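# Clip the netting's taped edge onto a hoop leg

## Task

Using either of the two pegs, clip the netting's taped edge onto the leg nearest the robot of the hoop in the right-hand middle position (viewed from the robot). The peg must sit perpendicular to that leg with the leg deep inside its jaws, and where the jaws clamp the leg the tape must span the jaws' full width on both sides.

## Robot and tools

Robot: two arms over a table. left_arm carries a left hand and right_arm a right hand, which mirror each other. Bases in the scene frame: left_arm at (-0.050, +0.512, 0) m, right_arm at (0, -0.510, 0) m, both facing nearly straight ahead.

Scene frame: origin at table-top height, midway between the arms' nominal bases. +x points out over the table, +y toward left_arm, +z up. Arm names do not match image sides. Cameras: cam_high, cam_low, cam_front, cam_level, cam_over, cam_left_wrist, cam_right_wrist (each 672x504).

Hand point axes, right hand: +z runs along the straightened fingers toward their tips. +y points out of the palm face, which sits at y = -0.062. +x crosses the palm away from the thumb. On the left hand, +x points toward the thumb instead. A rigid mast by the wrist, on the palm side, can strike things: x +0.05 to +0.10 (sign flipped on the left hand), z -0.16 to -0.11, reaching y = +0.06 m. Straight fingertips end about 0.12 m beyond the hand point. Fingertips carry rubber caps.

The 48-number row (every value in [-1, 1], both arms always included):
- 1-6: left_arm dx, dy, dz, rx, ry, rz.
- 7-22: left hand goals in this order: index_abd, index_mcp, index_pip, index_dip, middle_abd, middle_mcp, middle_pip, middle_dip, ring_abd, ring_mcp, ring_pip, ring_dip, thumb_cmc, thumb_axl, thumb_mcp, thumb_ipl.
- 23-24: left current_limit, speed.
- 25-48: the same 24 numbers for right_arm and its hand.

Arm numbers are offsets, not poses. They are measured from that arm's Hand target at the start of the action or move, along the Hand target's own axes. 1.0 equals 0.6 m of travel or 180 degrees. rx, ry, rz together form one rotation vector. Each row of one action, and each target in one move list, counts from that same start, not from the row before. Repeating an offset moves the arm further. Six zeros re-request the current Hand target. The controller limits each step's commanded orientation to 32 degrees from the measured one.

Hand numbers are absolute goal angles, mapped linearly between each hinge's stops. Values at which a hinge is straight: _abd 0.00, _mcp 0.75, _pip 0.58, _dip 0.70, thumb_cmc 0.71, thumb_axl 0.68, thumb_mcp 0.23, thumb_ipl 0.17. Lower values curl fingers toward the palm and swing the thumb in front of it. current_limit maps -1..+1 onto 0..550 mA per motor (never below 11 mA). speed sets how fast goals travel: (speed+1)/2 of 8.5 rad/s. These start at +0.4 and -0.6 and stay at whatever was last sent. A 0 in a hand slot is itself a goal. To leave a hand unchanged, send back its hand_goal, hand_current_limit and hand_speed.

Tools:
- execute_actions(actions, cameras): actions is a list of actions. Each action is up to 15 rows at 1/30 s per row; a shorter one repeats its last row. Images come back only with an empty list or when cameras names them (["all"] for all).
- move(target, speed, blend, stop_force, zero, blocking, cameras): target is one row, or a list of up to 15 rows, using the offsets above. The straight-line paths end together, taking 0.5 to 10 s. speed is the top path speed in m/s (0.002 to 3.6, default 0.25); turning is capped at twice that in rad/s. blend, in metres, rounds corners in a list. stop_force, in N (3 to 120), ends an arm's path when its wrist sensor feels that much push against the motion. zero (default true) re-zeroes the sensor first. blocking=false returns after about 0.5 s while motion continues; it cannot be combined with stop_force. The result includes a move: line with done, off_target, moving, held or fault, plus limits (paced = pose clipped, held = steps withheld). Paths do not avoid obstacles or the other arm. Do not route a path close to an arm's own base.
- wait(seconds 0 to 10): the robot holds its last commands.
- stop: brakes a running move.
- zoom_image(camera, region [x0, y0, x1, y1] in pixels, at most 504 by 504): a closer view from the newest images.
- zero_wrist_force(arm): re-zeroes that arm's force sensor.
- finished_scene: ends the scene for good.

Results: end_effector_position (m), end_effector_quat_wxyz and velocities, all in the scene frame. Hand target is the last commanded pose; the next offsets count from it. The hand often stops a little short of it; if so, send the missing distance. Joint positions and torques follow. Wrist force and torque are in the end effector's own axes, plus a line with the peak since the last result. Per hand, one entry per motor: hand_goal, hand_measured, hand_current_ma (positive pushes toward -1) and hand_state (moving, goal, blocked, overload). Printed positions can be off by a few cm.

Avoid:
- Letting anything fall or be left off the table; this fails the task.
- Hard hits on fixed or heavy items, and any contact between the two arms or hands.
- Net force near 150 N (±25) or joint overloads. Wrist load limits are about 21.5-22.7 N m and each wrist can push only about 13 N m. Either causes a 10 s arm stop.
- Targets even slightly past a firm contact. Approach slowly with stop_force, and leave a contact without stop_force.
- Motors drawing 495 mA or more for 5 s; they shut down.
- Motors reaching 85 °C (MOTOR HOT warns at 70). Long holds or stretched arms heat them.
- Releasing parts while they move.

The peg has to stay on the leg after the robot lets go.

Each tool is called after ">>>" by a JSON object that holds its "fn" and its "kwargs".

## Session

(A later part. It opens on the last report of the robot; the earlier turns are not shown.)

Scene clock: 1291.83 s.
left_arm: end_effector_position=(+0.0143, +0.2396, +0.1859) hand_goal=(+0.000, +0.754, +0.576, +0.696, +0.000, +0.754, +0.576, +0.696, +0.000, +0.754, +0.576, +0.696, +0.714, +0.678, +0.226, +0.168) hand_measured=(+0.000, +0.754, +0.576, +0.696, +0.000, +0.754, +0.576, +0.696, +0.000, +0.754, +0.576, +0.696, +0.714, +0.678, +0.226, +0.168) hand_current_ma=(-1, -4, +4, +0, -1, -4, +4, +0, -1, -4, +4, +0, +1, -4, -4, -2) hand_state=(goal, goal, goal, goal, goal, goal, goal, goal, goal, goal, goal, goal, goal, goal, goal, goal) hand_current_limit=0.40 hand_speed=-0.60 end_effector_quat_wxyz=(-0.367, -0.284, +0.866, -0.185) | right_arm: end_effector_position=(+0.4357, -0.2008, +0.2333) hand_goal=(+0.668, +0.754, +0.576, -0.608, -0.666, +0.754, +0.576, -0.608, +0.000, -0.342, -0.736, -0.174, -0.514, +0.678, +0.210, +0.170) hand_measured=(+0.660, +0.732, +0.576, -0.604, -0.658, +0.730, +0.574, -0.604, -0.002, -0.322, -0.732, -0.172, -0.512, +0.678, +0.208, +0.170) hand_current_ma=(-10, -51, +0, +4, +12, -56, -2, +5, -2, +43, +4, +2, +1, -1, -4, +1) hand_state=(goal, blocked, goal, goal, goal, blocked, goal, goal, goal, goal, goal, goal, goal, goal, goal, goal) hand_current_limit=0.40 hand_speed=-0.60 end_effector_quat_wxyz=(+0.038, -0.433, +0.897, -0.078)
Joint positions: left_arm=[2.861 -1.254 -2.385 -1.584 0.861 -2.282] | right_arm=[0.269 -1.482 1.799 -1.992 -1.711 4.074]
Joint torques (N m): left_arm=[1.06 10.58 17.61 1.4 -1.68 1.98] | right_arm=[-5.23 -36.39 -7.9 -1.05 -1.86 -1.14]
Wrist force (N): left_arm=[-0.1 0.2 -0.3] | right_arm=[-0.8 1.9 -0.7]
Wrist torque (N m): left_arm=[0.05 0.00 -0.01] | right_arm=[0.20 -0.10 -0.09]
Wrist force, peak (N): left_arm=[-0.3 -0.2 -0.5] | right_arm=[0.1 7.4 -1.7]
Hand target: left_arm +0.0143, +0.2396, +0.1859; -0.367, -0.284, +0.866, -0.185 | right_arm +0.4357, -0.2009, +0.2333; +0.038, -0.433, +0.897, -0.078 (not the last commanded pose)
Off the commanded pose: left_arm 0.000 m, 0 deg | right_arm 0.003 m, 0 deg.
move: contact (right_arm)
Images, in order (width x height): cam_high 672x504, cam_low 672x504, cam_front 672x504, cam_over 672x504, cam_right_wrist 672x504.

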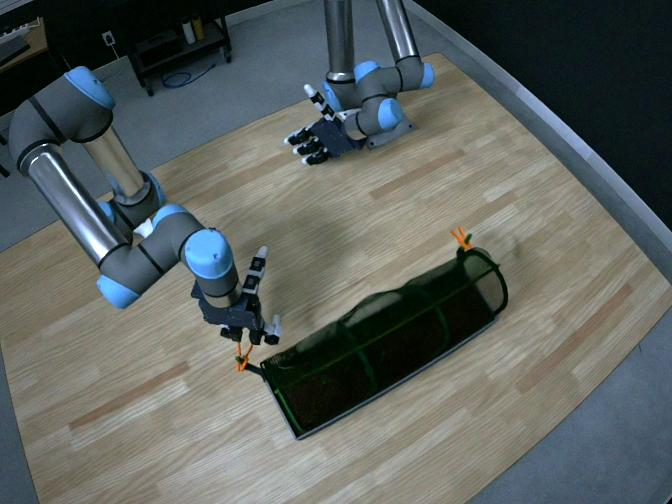

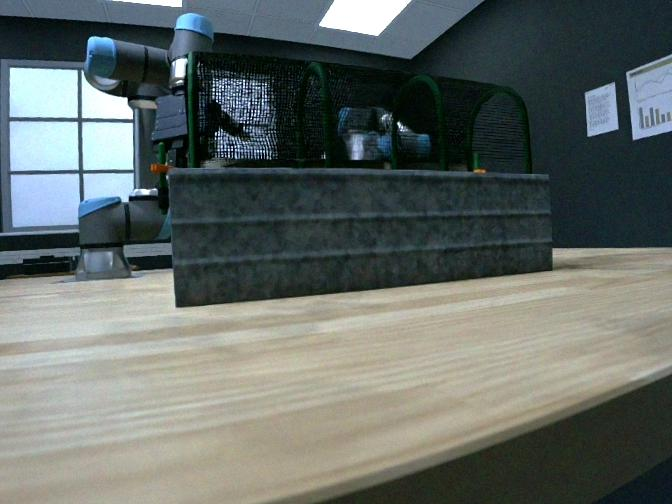

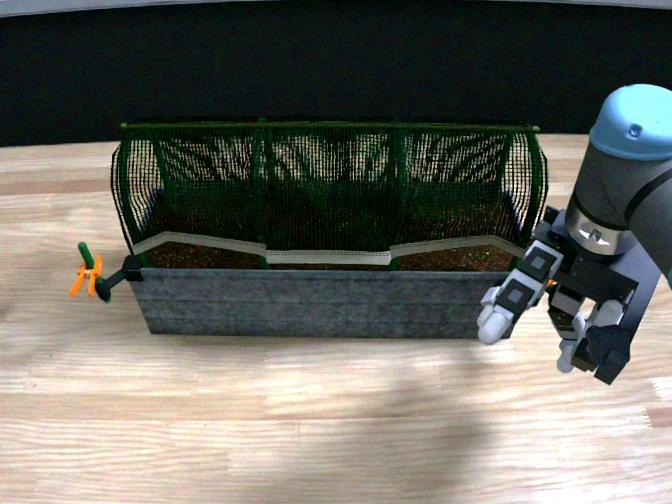

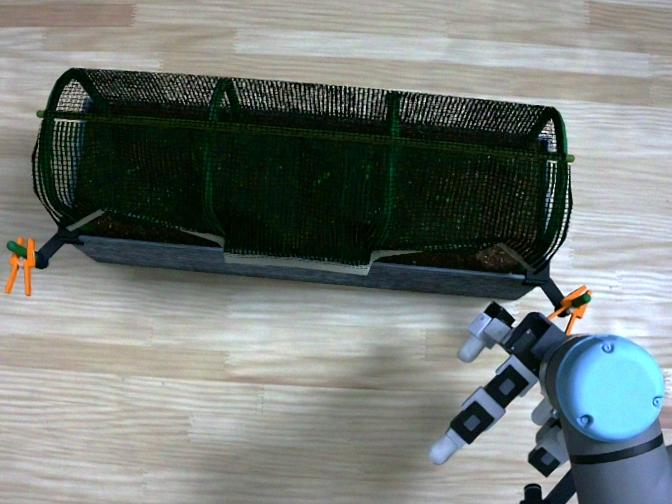

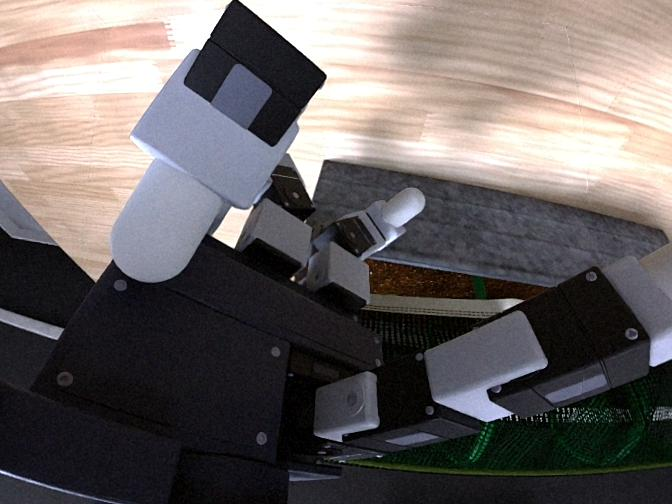

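>>> {"fn": "move", "kwargs": {"target": [[0,0,0,0,0,0, 0,0.754,0.576,0.696,0,0.754,0.576,0.696,0,0.754,0.576,0.696,0.714,0.678,0.226,0.168,0.4,-0.6, 0,0.0410,-0.00725,0,0,0, 0.667,0.753,0.576,-0.609,-0.667,0.753,0.576,-0.609,0,-0.342,-0.737,-0.174,-0.514,0.677,0.21,0.17,0.4,-0.6],[0,0,0,0,0,0, 0,0.754,0.576,0.696,0,0.754,0.576,0.696,0,0.754,0.576,0.696,0.714,0.678,0.226,0.168,0.4,-0.6, 0,0.0332,-0.0516,0,0,0, 0.667,0.753,0.576,-0.609,-0.667,0.753,0.576,-0.609,0,-0.342,-0.737,-0.174,-0.514,0.677,0.21,0.17,0.4,-0.6]], "speed": 0.08, "blend": [0.003,0], "cameras": ["cam_over","cam_low","cam_front","cam_high","cam_right_wrist"]}}

>>> {"fn": "zoom_image", "kwargs": {"camera": "cam_high", "region": [210, 310, 290, 390]}}

>>> {"fn": "zoom_image", "kwargs": {"camera": "cam_low", "region": [110, 110, 210, 210]}}

Scene clock: 1308.80 s.
left_arm: end_effector_position=(+0.0143, +0.2396, +0.1859) hand_goal=(+0.000, +0.754, +0.576, +0.696, +0.000, +0.754, +0.576, +0.696, +0.000, +0.754, +0.576, +0.696, +0.714, +0.678, +0.226, +0.168) hand_measured=(+0.000, +0.754, +0.576, +0.696, +0.000, +0.754, +0.576, +0.696, +0.000, +0.754, +0.576, +0.696, +0.714, +0.678, +0.226, +0.168) hand_current_ma=(-1, -4, +4, +0, -1, -4, +4, +0, -1, -4, +4, +0, +1, -4, -4, -2) hand_state=(goal, goal, goal, goal, goal, goal, goal, goal, goal, goal, goal, goal, goal, goal, goal, goal) hand_current_limit=0.40 hand_speed=-0.60 end_effector_quat_wxyz=(-0.367, -0.284, +0.866, -0.185) | right_arm: end_effector_position=(+0.4161, -0.1853, +0.2605) hand_goal=(+0.668, +0.754, +0.576, -0.608, -0.666, +0.754, +0.576, -0.608, +0.000, -0.342, -0.736, -0.174, -0.514, +0.678, +0.210, +0.170) hand_measured=(+0.660, +0.748, +0.576, -0.604, -0.658, +0.748, +0.574, -0.604, -0.002, -0.324, -0.732, -0.172, -0.512, +0.678, +0.208, +0.170) hand_current_ma=(-10, -10, +0, +4, +12, -12, -2, +5, -2, +42, +4, +2, +1, -1, -4, +1) hand_state=(goal, goal, goal, goal, goal, goal, goal, goal, goal, goal, goal, goal, goal, goal, goal, goal) hand_current_limit=0.40 hand_speed=-0.60 end_effector_quat_wxyz=(+0.039, -0.433, +0.897, -0.078)
Joint positions: left_arm=[2.861 -1.254 -2.385 -1.584 0.861 -2.282] | right_arm=[0.309 -1.522 1.768 -1.916 -1.715 4.115]
Joint torques (N m): left_arm=[-0.12 10.28 16.97 1.52 -1.99 1.7] | right_arm=[-7.04 -13.42 -9.28 -4.17 0.92 0.81]
Wrist force (N): left_arm=[0.0 0.1 -0.2] | right_arm=[-0.2 -0.2 0.0]
Wrist torque (N m): left_arm=[0.03 -0.02 0.00] | right_arm=[0.14 -0.06 -0.15]
Wrist force, peak (N): left_arm=[0.0 0.5 -0.2] | right_arm=[0.0 -3.0 0.3]
Hand target: left_arm +0.0143, +0.2396, +0.1859; -0.367, -0.284, +0.866, -0.185 | right_arm +0.4161, -0.1853, +0.2603; +0.038, -0.433, +0.897, -0.078
Off the commanded pose: left_arm 0.000 m, 0 deg | right_arm 0.000 m, 0 deg.
move: done
Images, in order (width x height): cam_high 672x504, cam_low 672x504, cam_front 672x504, cam_over 672x504, cam_right_wrist 672x504.

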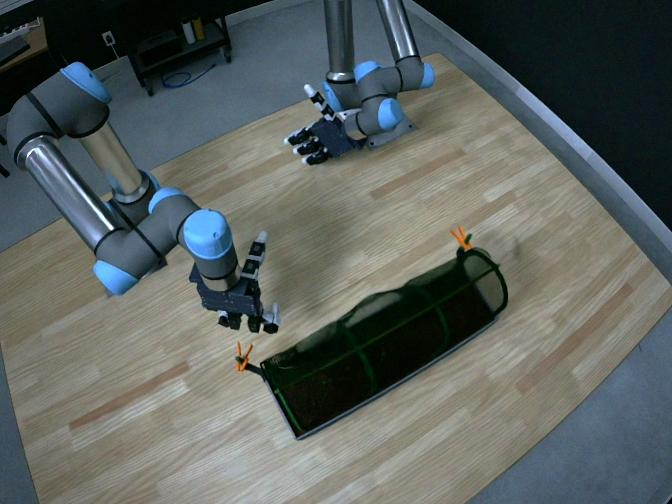

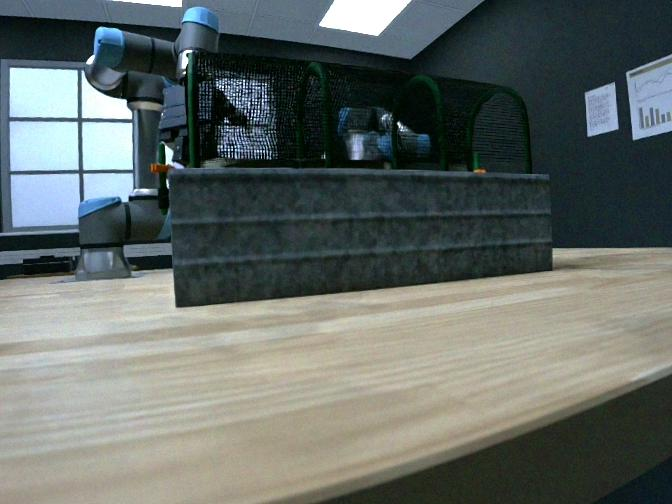

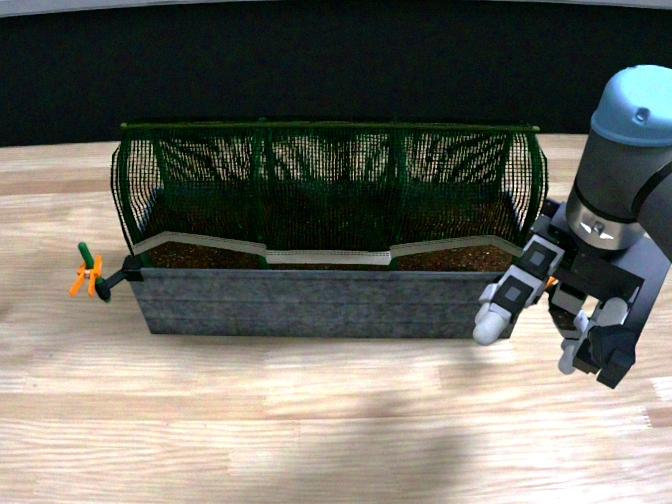

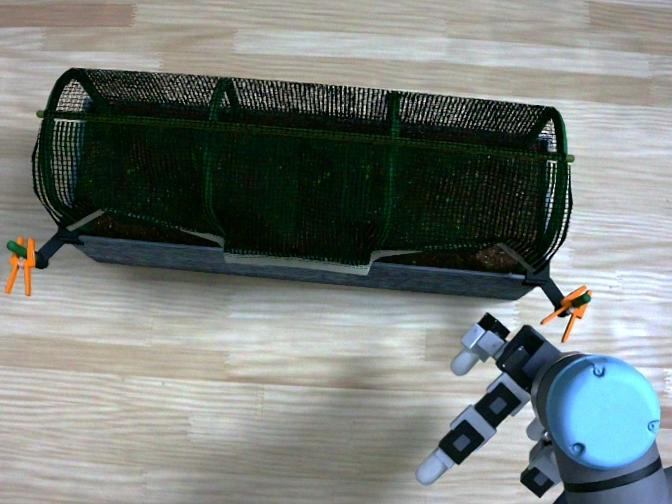

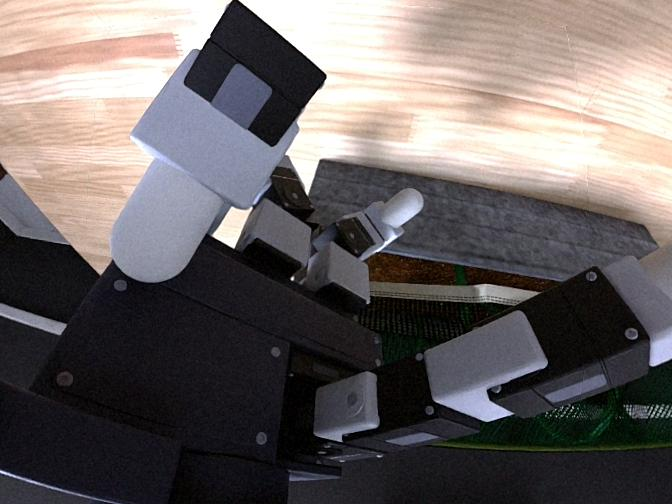

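Scaled by 6.300 from the camera's 672x504 image, which has a finer 960x720 frame.

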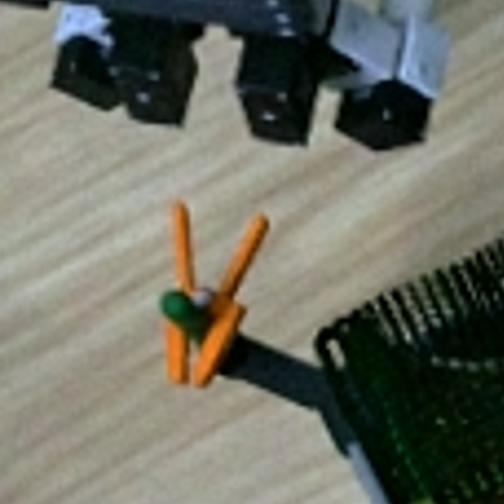

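Scaled by 5.040 from the camera's 672x504 image, which has a finer 960x720 frame.

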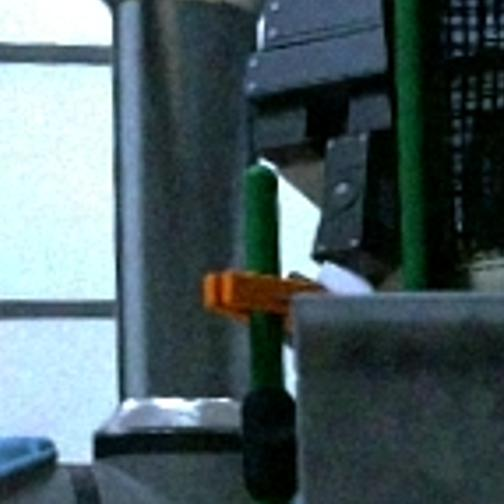

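>>> {"fn": "move", "kwargs": {"target": [[0,0,0,0,0,0, 0,0.754,0.576,0.696,0,0.754,0.576,0.696,0,0.754,0.576,0.696,0.714,0.678,0.226,0.168,0.4,-0.6, 0,0.0017,0.0098,0,0,0, 0.667,0.753,0.576,-0.609,-0.667,0.753,0.576,-0.609,0,-0.342,-0.737,-0.174,-0.514,0.677,0.21,0.17,0.4,-0.6],[0,0,0,0,0,0, 0,0.754,0.576,0.696,0,0.754,0.576,0.696,0,0.754,0.576,0.696,0.714,0.678,0.226,0.168,0.4,-0.6, 0,-0.0426,0.0177,0,0,0, 0.667,0.753,0.576,-0.609,-0.667,0.753,0.576,-0.609,0,-0.342,-0.737,-0.174,-0.514,0.677,0.21,0.17,0.4,-0.6]], "speed": 0.05, "stop_force": 4, "cameras": ["cam_over","cam_low","cam_front","cam_high","cam_right_wrist"]}}

>>> {"fn": "zoom_image", "kwargs": {"camera": "cam_high", "region": [210, 310, 290, 390]}}

>>> {"fn": "zoom_image", "kwargs": {"camera": "cam_low", "region": [110, 110, 210, 210]}}

>>> {"fn": "zoom_image", "kwargs": {"camera": "cam_front", "region": [460, 220, 672, 432]}}

Scene clock: 1357.33 s.
left_arm: end_effector_position=(+0.0143, +0.2396, +0.1859) hand_goal=(+0.000, +0.754, +0.576, +0.696, +0.000, +0.754, +0.576, +0.696, +0.000, +0.754, +0.576, +0.696, +0.714, +0.678, +0.226, +0.168) hand_measured=(+0.000, +0.754, +0.576, +0.696, +0.000, +0.754, +0.576, +0.696, +0.000, +0.754, +0.576, +0.696, +0.714, +0.678, +0.226, +0.168) hand_current_ma=(-1, -4, +4, +0, -1, -4, +4, +0, -1, -4, +4, +0, +1, -4, -4, -2) hand_state=(goal, goal, goal, goal, goal, goal, goal, goal, goal, goal, goal, goal, goal, goal, goal, goal) hand_current_limit=0.40 hand_speed=-0.60 end_effector_quat_wxyz=(-0.367, -0.284, +0.866, -0.185) | right_arm: end_effector_position=(+0.4372, -0.2021, +0.2543) hand_goal=(+0.668, +0.754, +0.576, -0.608, -0.666, +0.754, +0.576, -0.608, +0.000, -0.342, -0.736, -0.174, -0.514, +0.678, +0.210, +0.170) hand_measured=(+0.662, +0.748, +0.576, -0.604, -0.658, +0.748, +0.574, -0.604, -0.002, -0.324, -0.732, -0.172, -0.512, +0.678, +0.208, +0.170) hand_current_ma=(-9, -9, +0, +4, +12, -10, -2, +5, -2, +42, +4, +2, +1, -1, -4, +1) hand_state=(goal, goal, goal, goal, goal, goal, goal, goal, goal, goal, goal, goal, goal, goal, goal, goal) hand_current_limit=0.40 hand_speed=-0.60 end_effector_quat_wxyz=(+0.038, -0.433, +0.897, -0.078)
Joint positions: left_arm=[2.861 -1.254 -2.385 -1.584 0.861 -2.282] | right_arm=[0.265 -1.495 1.757 -1.938 -1.711 4.071]
Joint torques (N m): left_arm=[0.68 10.42 17.72 1.57 -1.84 2.07] | right_arm=[10.93 -36.9 -9.23 -1.9 -0.78 0.42]
Wrist force (N): left_arm=[0.0 0.0 -0.1] | right_arm=[-0.5 -0.2 -0.2]
Wrist torque (N m): left_arm=[0.00 0.00 0.00] | right_arm=[0.16 -0.02 -0.02]
Wrist force, peak (N): left_arm=[-0.2 0.1 -0.5] | right_arm=[-1.4 0.7 -1.0]
Hand target: left_arm +0.0143, +0.2396, +0.1859; -0.367, -0.284, +0.866, -0.185 | right_arm +0.4372, -0.2021, +0.2543; +0.038, -0.433, +0.897, -0.078
Off the commanded pose: left_arm 0.000 m, 0 deg | right_arm 0.000 m, 0 deg.
move: done
Images, in order (width x height): cam_high 672x504, cam_low 672x504, cam_front 672x504, cam_over 672x504, cam_right_wrist 672x504.

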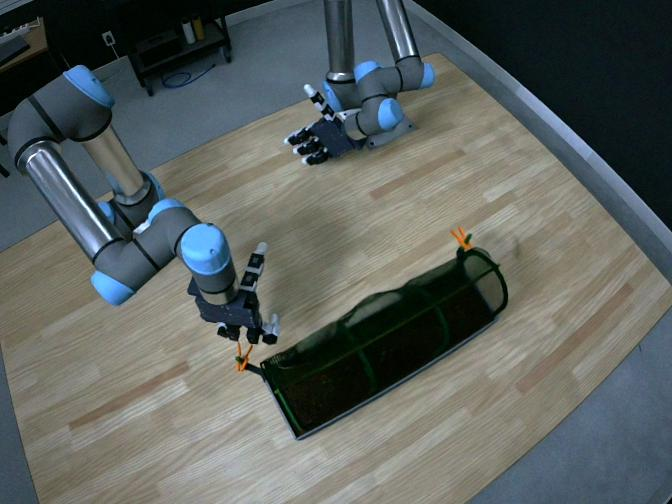

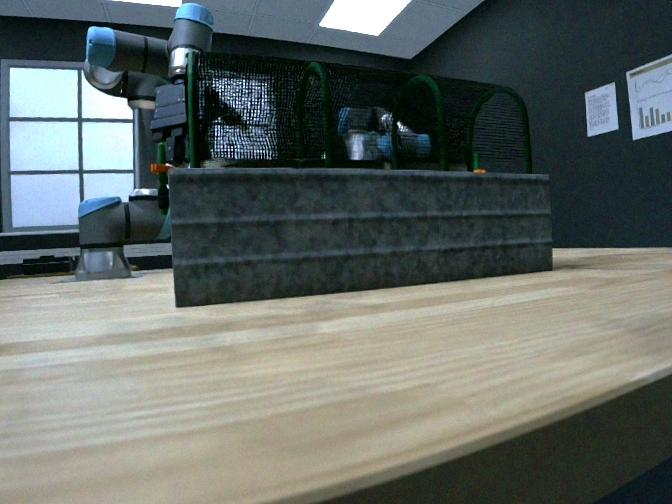

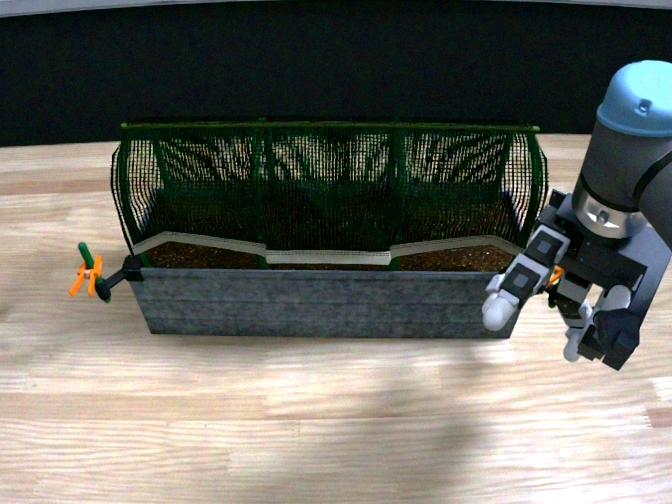

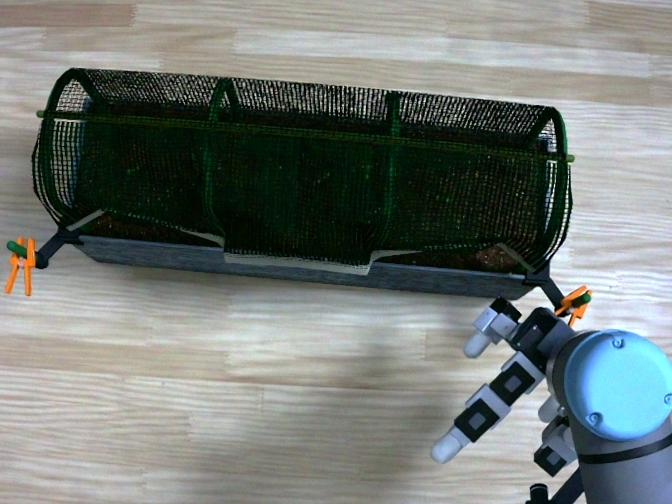

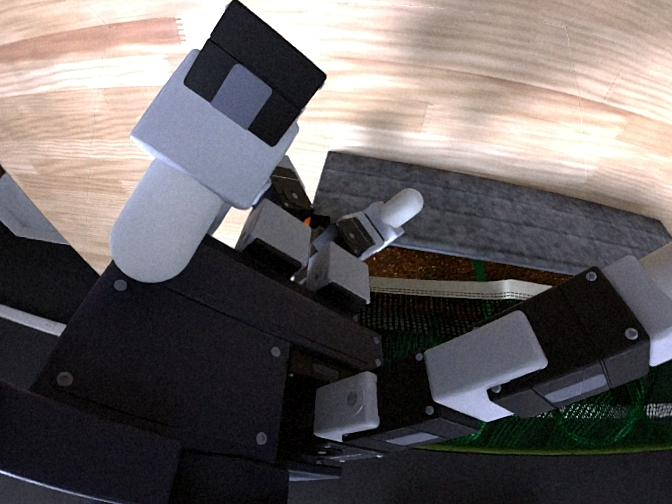

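Scaled by 6.300 from the camera's 672x504 image, which has a finer 960x720 frame.

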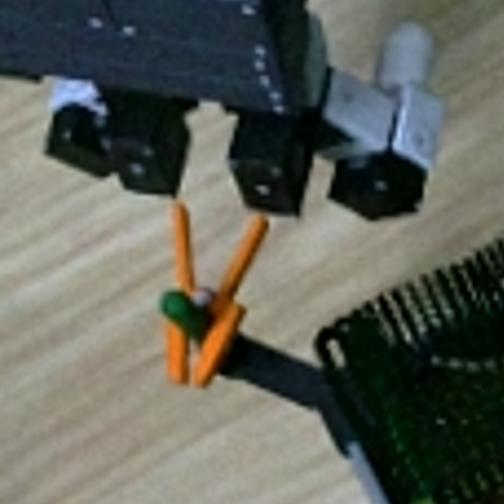

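Scaled by 5.040 from the camera's 672x504 image, which has a finer 960x720 frame.

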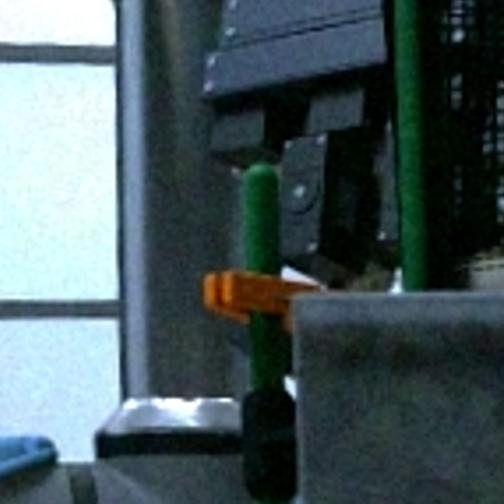

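Scaled by 2.377 from the camera's 672x504 image, which has a finer 960x720 frame.

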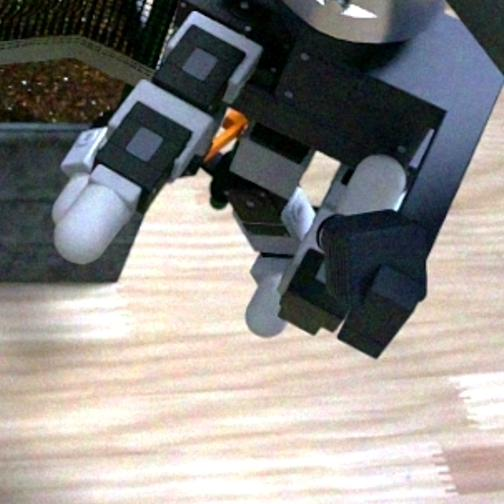

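>>> {"fn": "move", "kwargs": {"target": [0,0,0,0,0,0, 0,0.754,0.576,0.696,0,0.754,0.576,0.696,0,0.754,0.576,0.696,0.714,0.678,0.226,0.168,0.4,-0.6, 0.0067,-0.0361,0.0064,0,0,0, 0.667,0.753,0.576,-0.609,-0.667,0.753,0.576,-0.609,0,-0.342,-0.737,-0.174,-0.514,0.677,0.21,0.17,0.4,-0.6], "speed": 0.04, "stop_force": 4, "cameras": ["cam_over","cam_low","cam_front","cam_high","cam_right_wrist"]}}

>>> {"fn": "zoom_image", "kwargs": {"camera": "cam_high", "region": [210, 310, 290, 390]}}

>>> {"fn": "zoom_image", "kwargs": {"camera": "cam_low", "region": [110, 110, 210, 210]}}

>>> {"fn": "zoom_image", "kwargs": {"camera": "cam_front", "region": [480, 220, 632, 372]}}

>>> {"fn": "zoom_image", "kwargs": {"camera": "cam_right_wrist", "region": [220, 140, 440, 320]}}

Scene clock: 1372.47 s.
left_arm: end_effector_position=(+0.0143, +0.2396, +0.1859) hand_goal=(+0.000, +0.754, +0.576, +0.696, +0.000, +0.754, +0.576, +0.696, +0.000, +0.754, +0.576, +0.696, +0.714, +0.678, +0.226, +0.168) hand_measured=(+0.000, +0.754, +0.576, +0.696, +0.000, +0.754, +0.576, +0.696, +0.000, +0.754, +0.576, +0.696, +0.714, +0.678, +0.226, +0.168) hand_current_ma=(-1, -4, +4, +0, -1, -4, +4, +0, -1, -4, +4, +0, +1, -4, -4, -2) hand_state=(goal, goal, goal, goal, goal, goal, goal, goal, goal, goal, goal, goal, goal, goal, goal, goal) hand_current_limit=0.40 hand_speed=-0.60 end_effector_quat_wxyz=(-0.367, -0.284, +0.866, -0.185) | right_arm: end_effector_position=(+0.4520, -0.2189, +0.2543) hand_goal=(+0.668, +0.754, +0.576, -0.608, -0.666, +0.754, +0.576, -0.608, +0.000, -0.342, -0.736, -0.174, -0.514, +0.678, +0.210, +0.170) hand_measured=(+0.662, +0.748, +0.576, -0.604, -0.658, +0.748, +0.574, -0.604, -0.002, -0.324, -0.732, -0.172, -0.512, +0.678, +0.208, +0.170) hand_current_ma=(-9, -9, +0, +4, +12, -10, -2, +5, -2, +42, +4, +2, +1, -1, -4, +1) hand_state=(goal, goal, goal, goal, goal, goal, goal, goal, goal, goal, goal, goal, goal, goal, goal, goal) hand_current_limit=0.40 hand_speed=-0.60 end_effector_quat_wxyz=(+0.038, -0.433, +0.897, -0.078)
Joint positions: left_arm=[2.861 -1.254 -2.385 -1.584 0.861 -2.282] | right_arm=[0.227 -1.483 1.745 -1.944 -1.707 4.032]
Joint torques (N m): left_arm=[-0.37 12.49 17.45 1.47 -1.75 1.89] | right_arm=[10.78 -37.94 -9.76 -1.56 -0.71 1.19]
Wrist force (N): left_arm=[-0.3 0.0 0.0] | right_arm=[-0.6 0.1 -0.2]
Wrist torque (N m): left_arm=[0.00 0.03 -0.02] | right_arm=[0.20 -0.01 -0.03]
Wrist force, peak (N): left_arm=[0.1 0.1 -0.5] | right_arm=[-0.5 1.0 -0.3]
Hand target: left_arm +0.0143, +0.2396, +0.1859; -0.367, -0.284, +0.866, -0.185 | right_arm +0.4520, -0.2189, +0.2543; +0.038, -0.433, +0.897, -0.078
Off the commanded pose: left_arm 0.000 m, 0 deg | right_arm 0.000 m, 0 deg.
move: done
Images, in order (width x height): cam_high 672x504, cam_low 672x504, cam_front 672x504, cam_over 672x504, cam_right_wrist 672x504.

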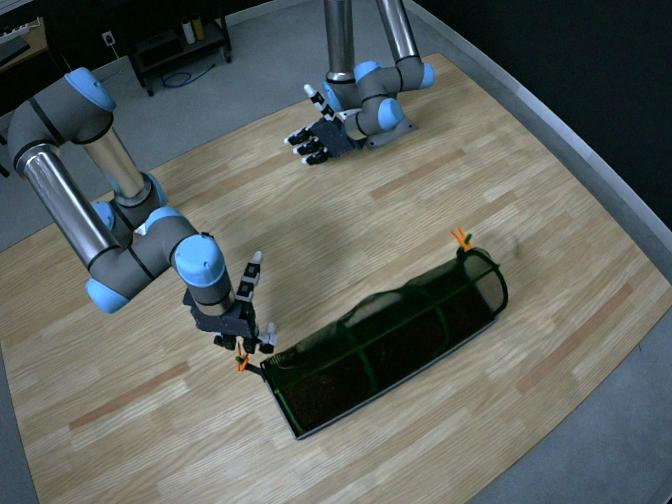

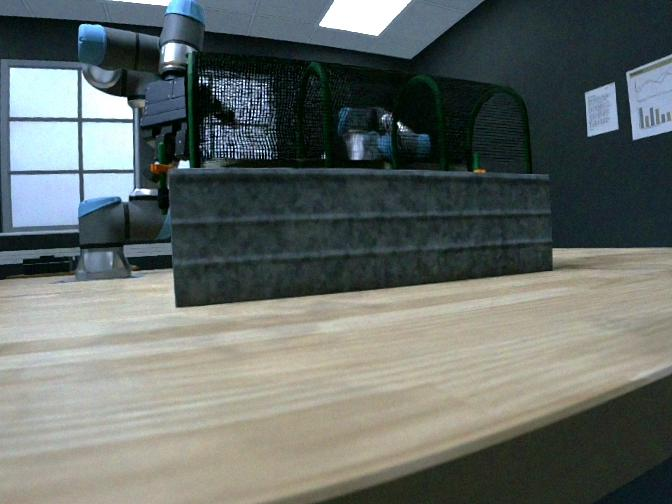

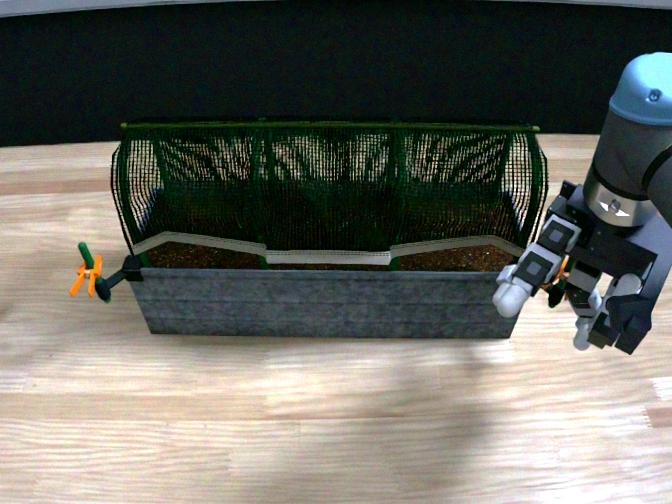

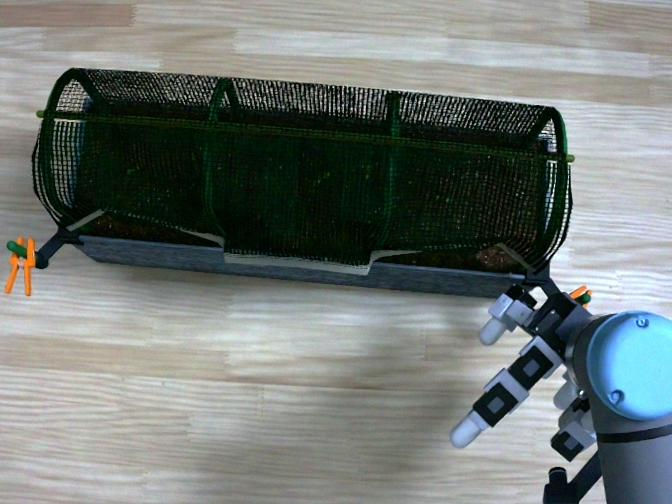

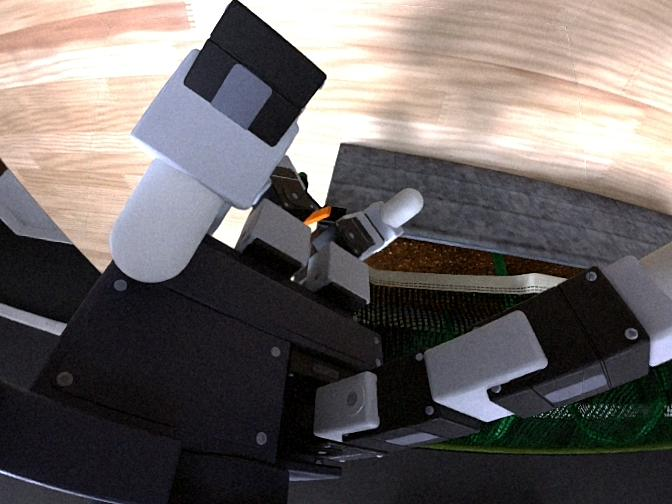

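Scaled by 6.300 from the camera's 672x504 image, which has a finer 960x720 frame.

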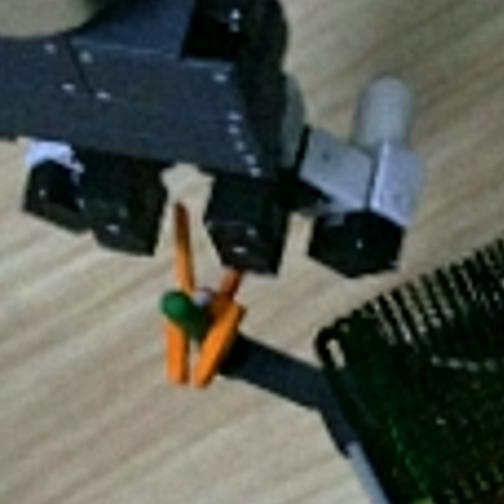

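Scaled by 5.040 from the camera's 672x504 image, which has a finer 960x720 frame.

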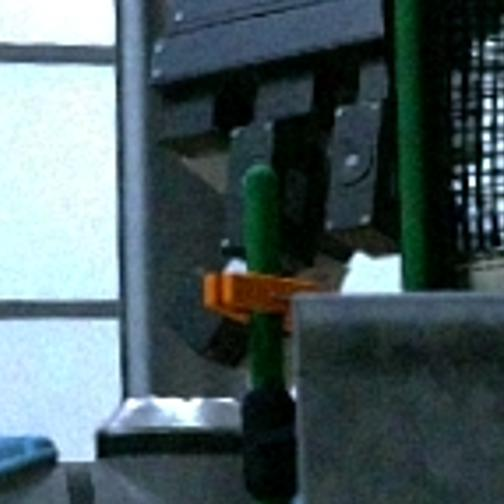

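Scaled by 3.316 from the camera's 672x504 image, which has a finer 960x720 frame.

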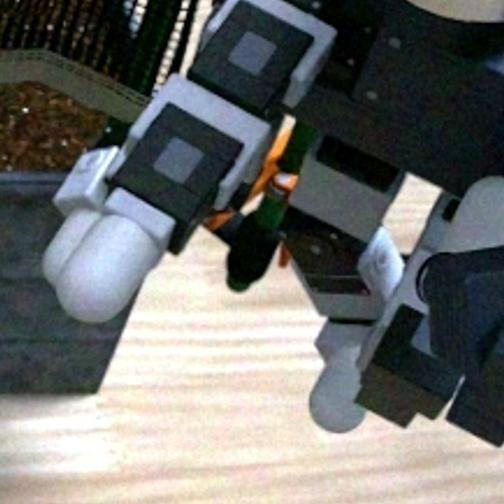

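Scaled by 2.291 from the camera's 672x504 image, which has a finer 960x720 frame.

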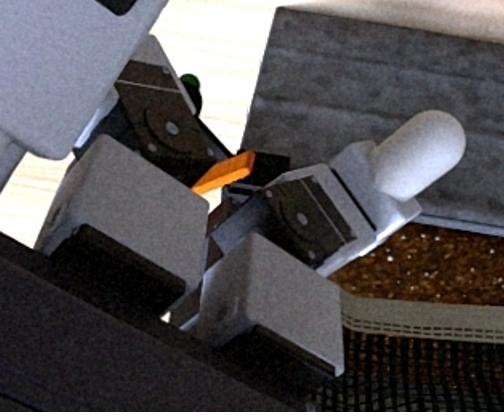

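>>> {"fn": "move", "kwargs": {"target": [0,0,0,0,0,0, 0,0.754,0.576,0.696,0,0.754,0.576,0.696,0,0.754,0.576,0.696,0.714,0.678,0.226,0.168,0.4,-0.6, 0,0,0,0,0,0, 0.12,0.753,0.576,-0.609,-0.12,0.753,0.576,-0.609,0,-0.342,-0.737,-0.174,-0.514,0.677,0.21,0.17,0.2,-0.93], "speed": 0.04, "cameras": ["cam_over","cam_low","cam_front","cam_high","cam_right_wrist"]}}

>>> {"fn": "zoom_image", "kwargs": {"camera": "cam_high", "region": [210, 310, 290, 390]}}

>>> {"fn": "zoom_image", "kwargs": {"camera": "cam_low", "region": [110, 110, 210, 210]}}

>>> {"fn": "zoom_image", "kwargs": {"camera": "cam_front", "region": [480, 220, 632, 372]}}

>>> {"fn": "zoom_image", "kwargs": {"camera": "cam_right_wrist", "region": [220, 140, 440, 320]}}

Scene clock: 1394.03 s.
left_arm: end_effector_position=(+0.0143, +0.2396, +0.1859) hand_goal=(+0.000, +0.754, +0.576, +0.696, +0.000, +0.754, +0.576, +0.696, +0.000, +0.754, +0.576, +0.696, +0.714, +0.678, +0.226, +0.168) hand_measured=(+0.000, +0.754, +0.576, +0.696, +0.000, +0.754, +0.576, +0.696, +0.000, +0.754, +0.576, +0.696, +0.714, +0.678, +0.226, +0.168) hand_current_ma=(-1, -4, +4, +0, -1, -4, +4, +0, -1, -4, +4, +0, +1, -4, -4, -2) hand_state=(goal, goal, goal, goal, goal, goal, goal, goal, goal, goal, goal, goal, goal, goal, goal, goal) hand_current_limit=0.40 hand_speed=-0.60 end_effector_quat_wxyz=(-0.367, -0.284, +0.866, -0.185) | right_arm: end_effector_position=(+0.4520, -0.2189, +0.2543) hand_goal=(+0.120, +0.754, +0.576, -0.608, -0.120, +0.754, +0.576, -0.608, +0.000, -0.342, -0.736, -0.174, -0.514, +0.678, +0.210, +0.170) hand_measured=(+0.170, +0.754, +0.576, -0.604, -0.150, +0.748, +0.574, -0.604, -0.002, -0.324, -0.732, -0.172, -0.512, +0.678, +0.208, +0.170) hand_current_ma=(+119, -1, +0, +4, -58, -9, -2, +5, -2, +42, +4, +2, +1, -1, -4, +1) hand_state=(blocked, goal, goal, goal, blocked, goal, goal, goal, goal, goal, goal, goal, goal, goal, goal, goal) hand_current_limit=0.20 hand_speed=-0.93 end_effector_quat_wxyz=(+0.038, -0.433, +0.897, -0.078)
Joint positions: left_arm=[2.861 -1.254 -2.385 -1.584 0.861 -2.282] | right_arm=[0.227 -1.483 1.745 -1.944 -1.707 4.032]
Joint torques (N m): left_arm=[-1.57 11.67 16.86 1.66 -2.01 2.11] | right_arm=[10.83 -36.91 -8.91 -1.58 -0.96 1.26]
Wrist force (N): left_arm=[0.0 0.1 -0.1] | right_arm=[-1.6 -0.5 0.4]
Wrist torque (N m): left_arm=[0.01 0.00 0.00] | right_arm=[0.15 -0.11 -0.13]
Wrist force, peak (N): left_arm=[0.2 -0.1 -0.5] | right_arm=[-1.9 -0.5 0.1]
Hand target: left_arm +0.0143, +0.2396, +0.1859; -0.367, -0.284, +0.866, -0.185 | right_arm +0.4520, -0.2189, +0.2543; +0.038, -0.433, +0.897, -0.078
Off the commanded pose: left_arm 0.000 m, 0 deg | right_arm 0.000 m, 0 deg.
move: done
Images, in order (width x height): cam_high 672x504, cam_low 672x504, cam_front 672x504, cam_over 672x504, cam_right_wrist 672x504.

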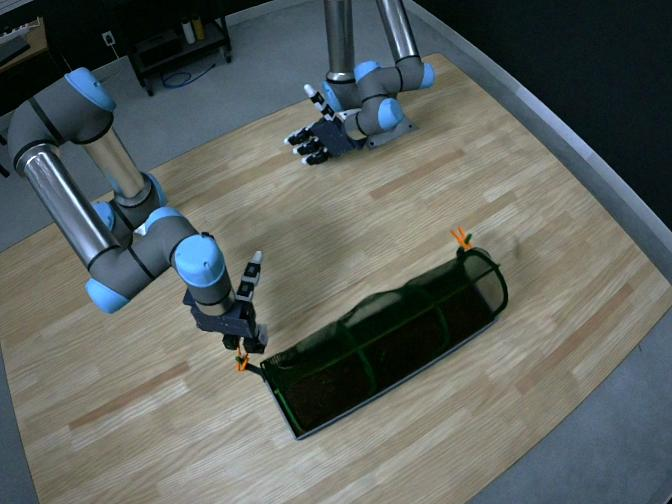

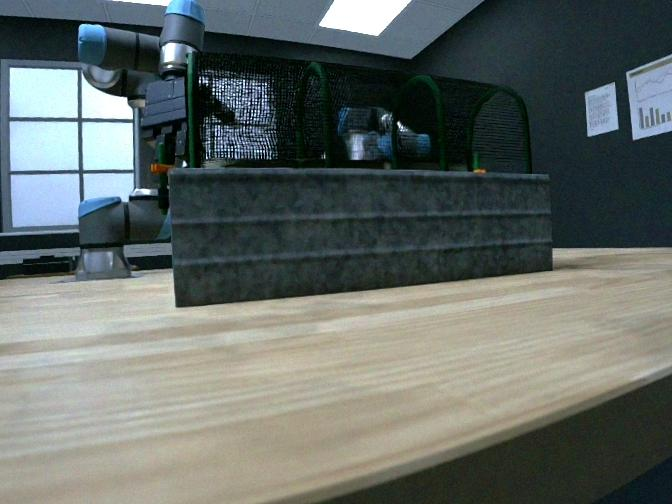

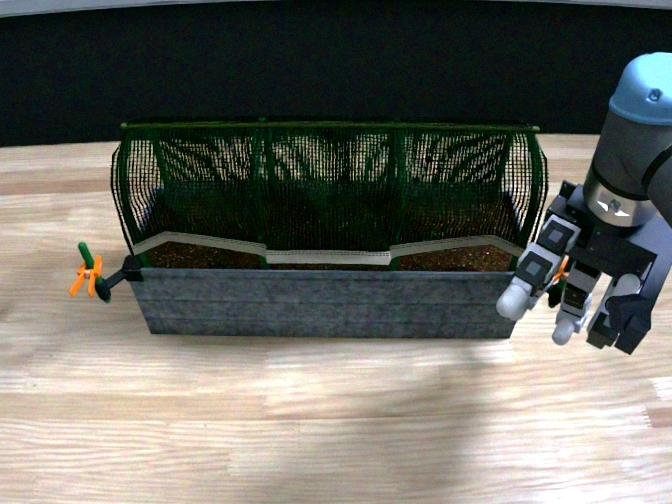

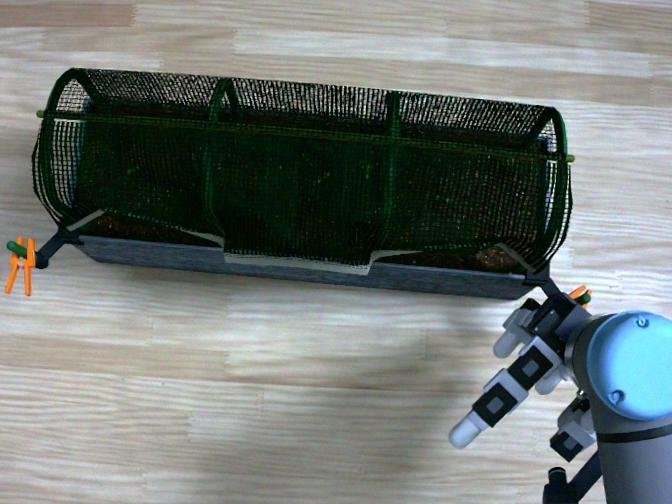

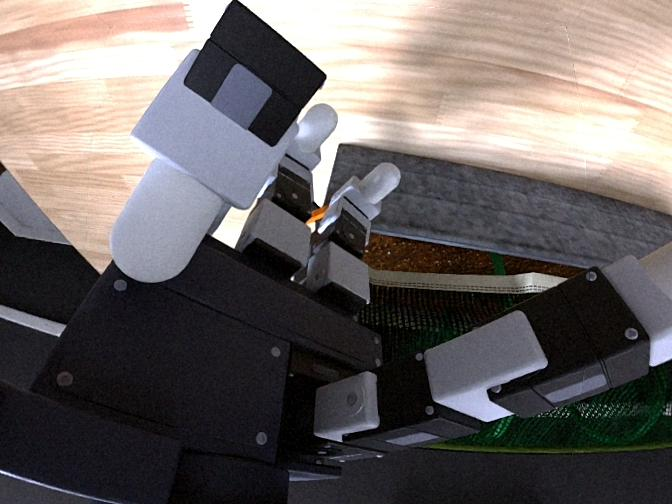

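Scaled by 6.300 from the camera's 672x504 image, which has a finer 960x720 frame.

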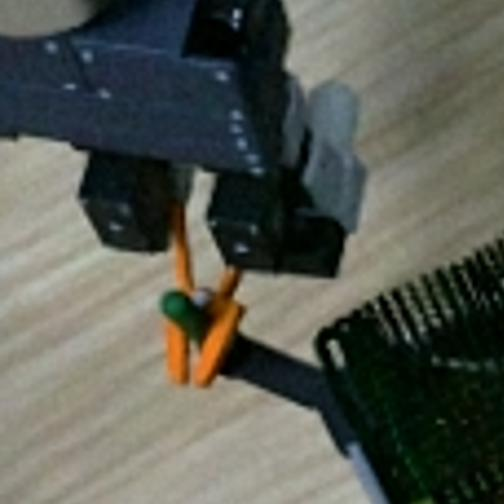

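Scaled by 5.040 from the camera's 672x504 image, which has a finer 960x720 frame.

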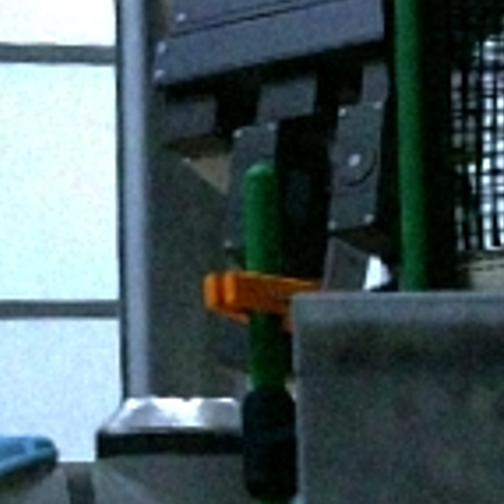

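Scaled by 3.316 from the camera's 672x504 image, which has a finer 960x720 frame.

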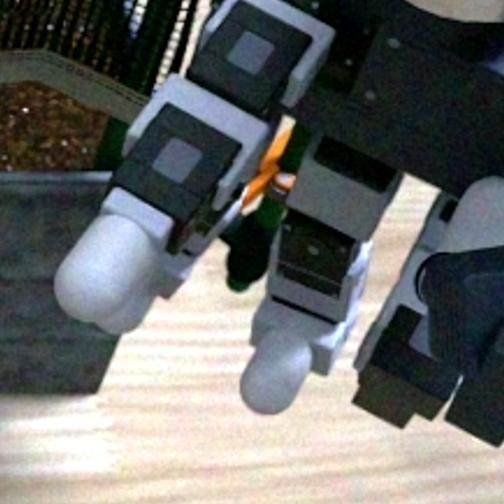

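Scaled by 2.291 from the camera's 672x504 image, which has a finer 960x720 frame.

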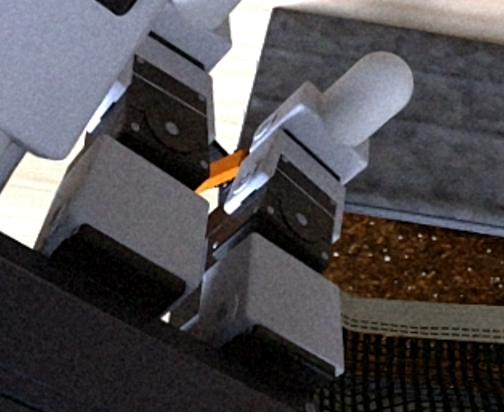

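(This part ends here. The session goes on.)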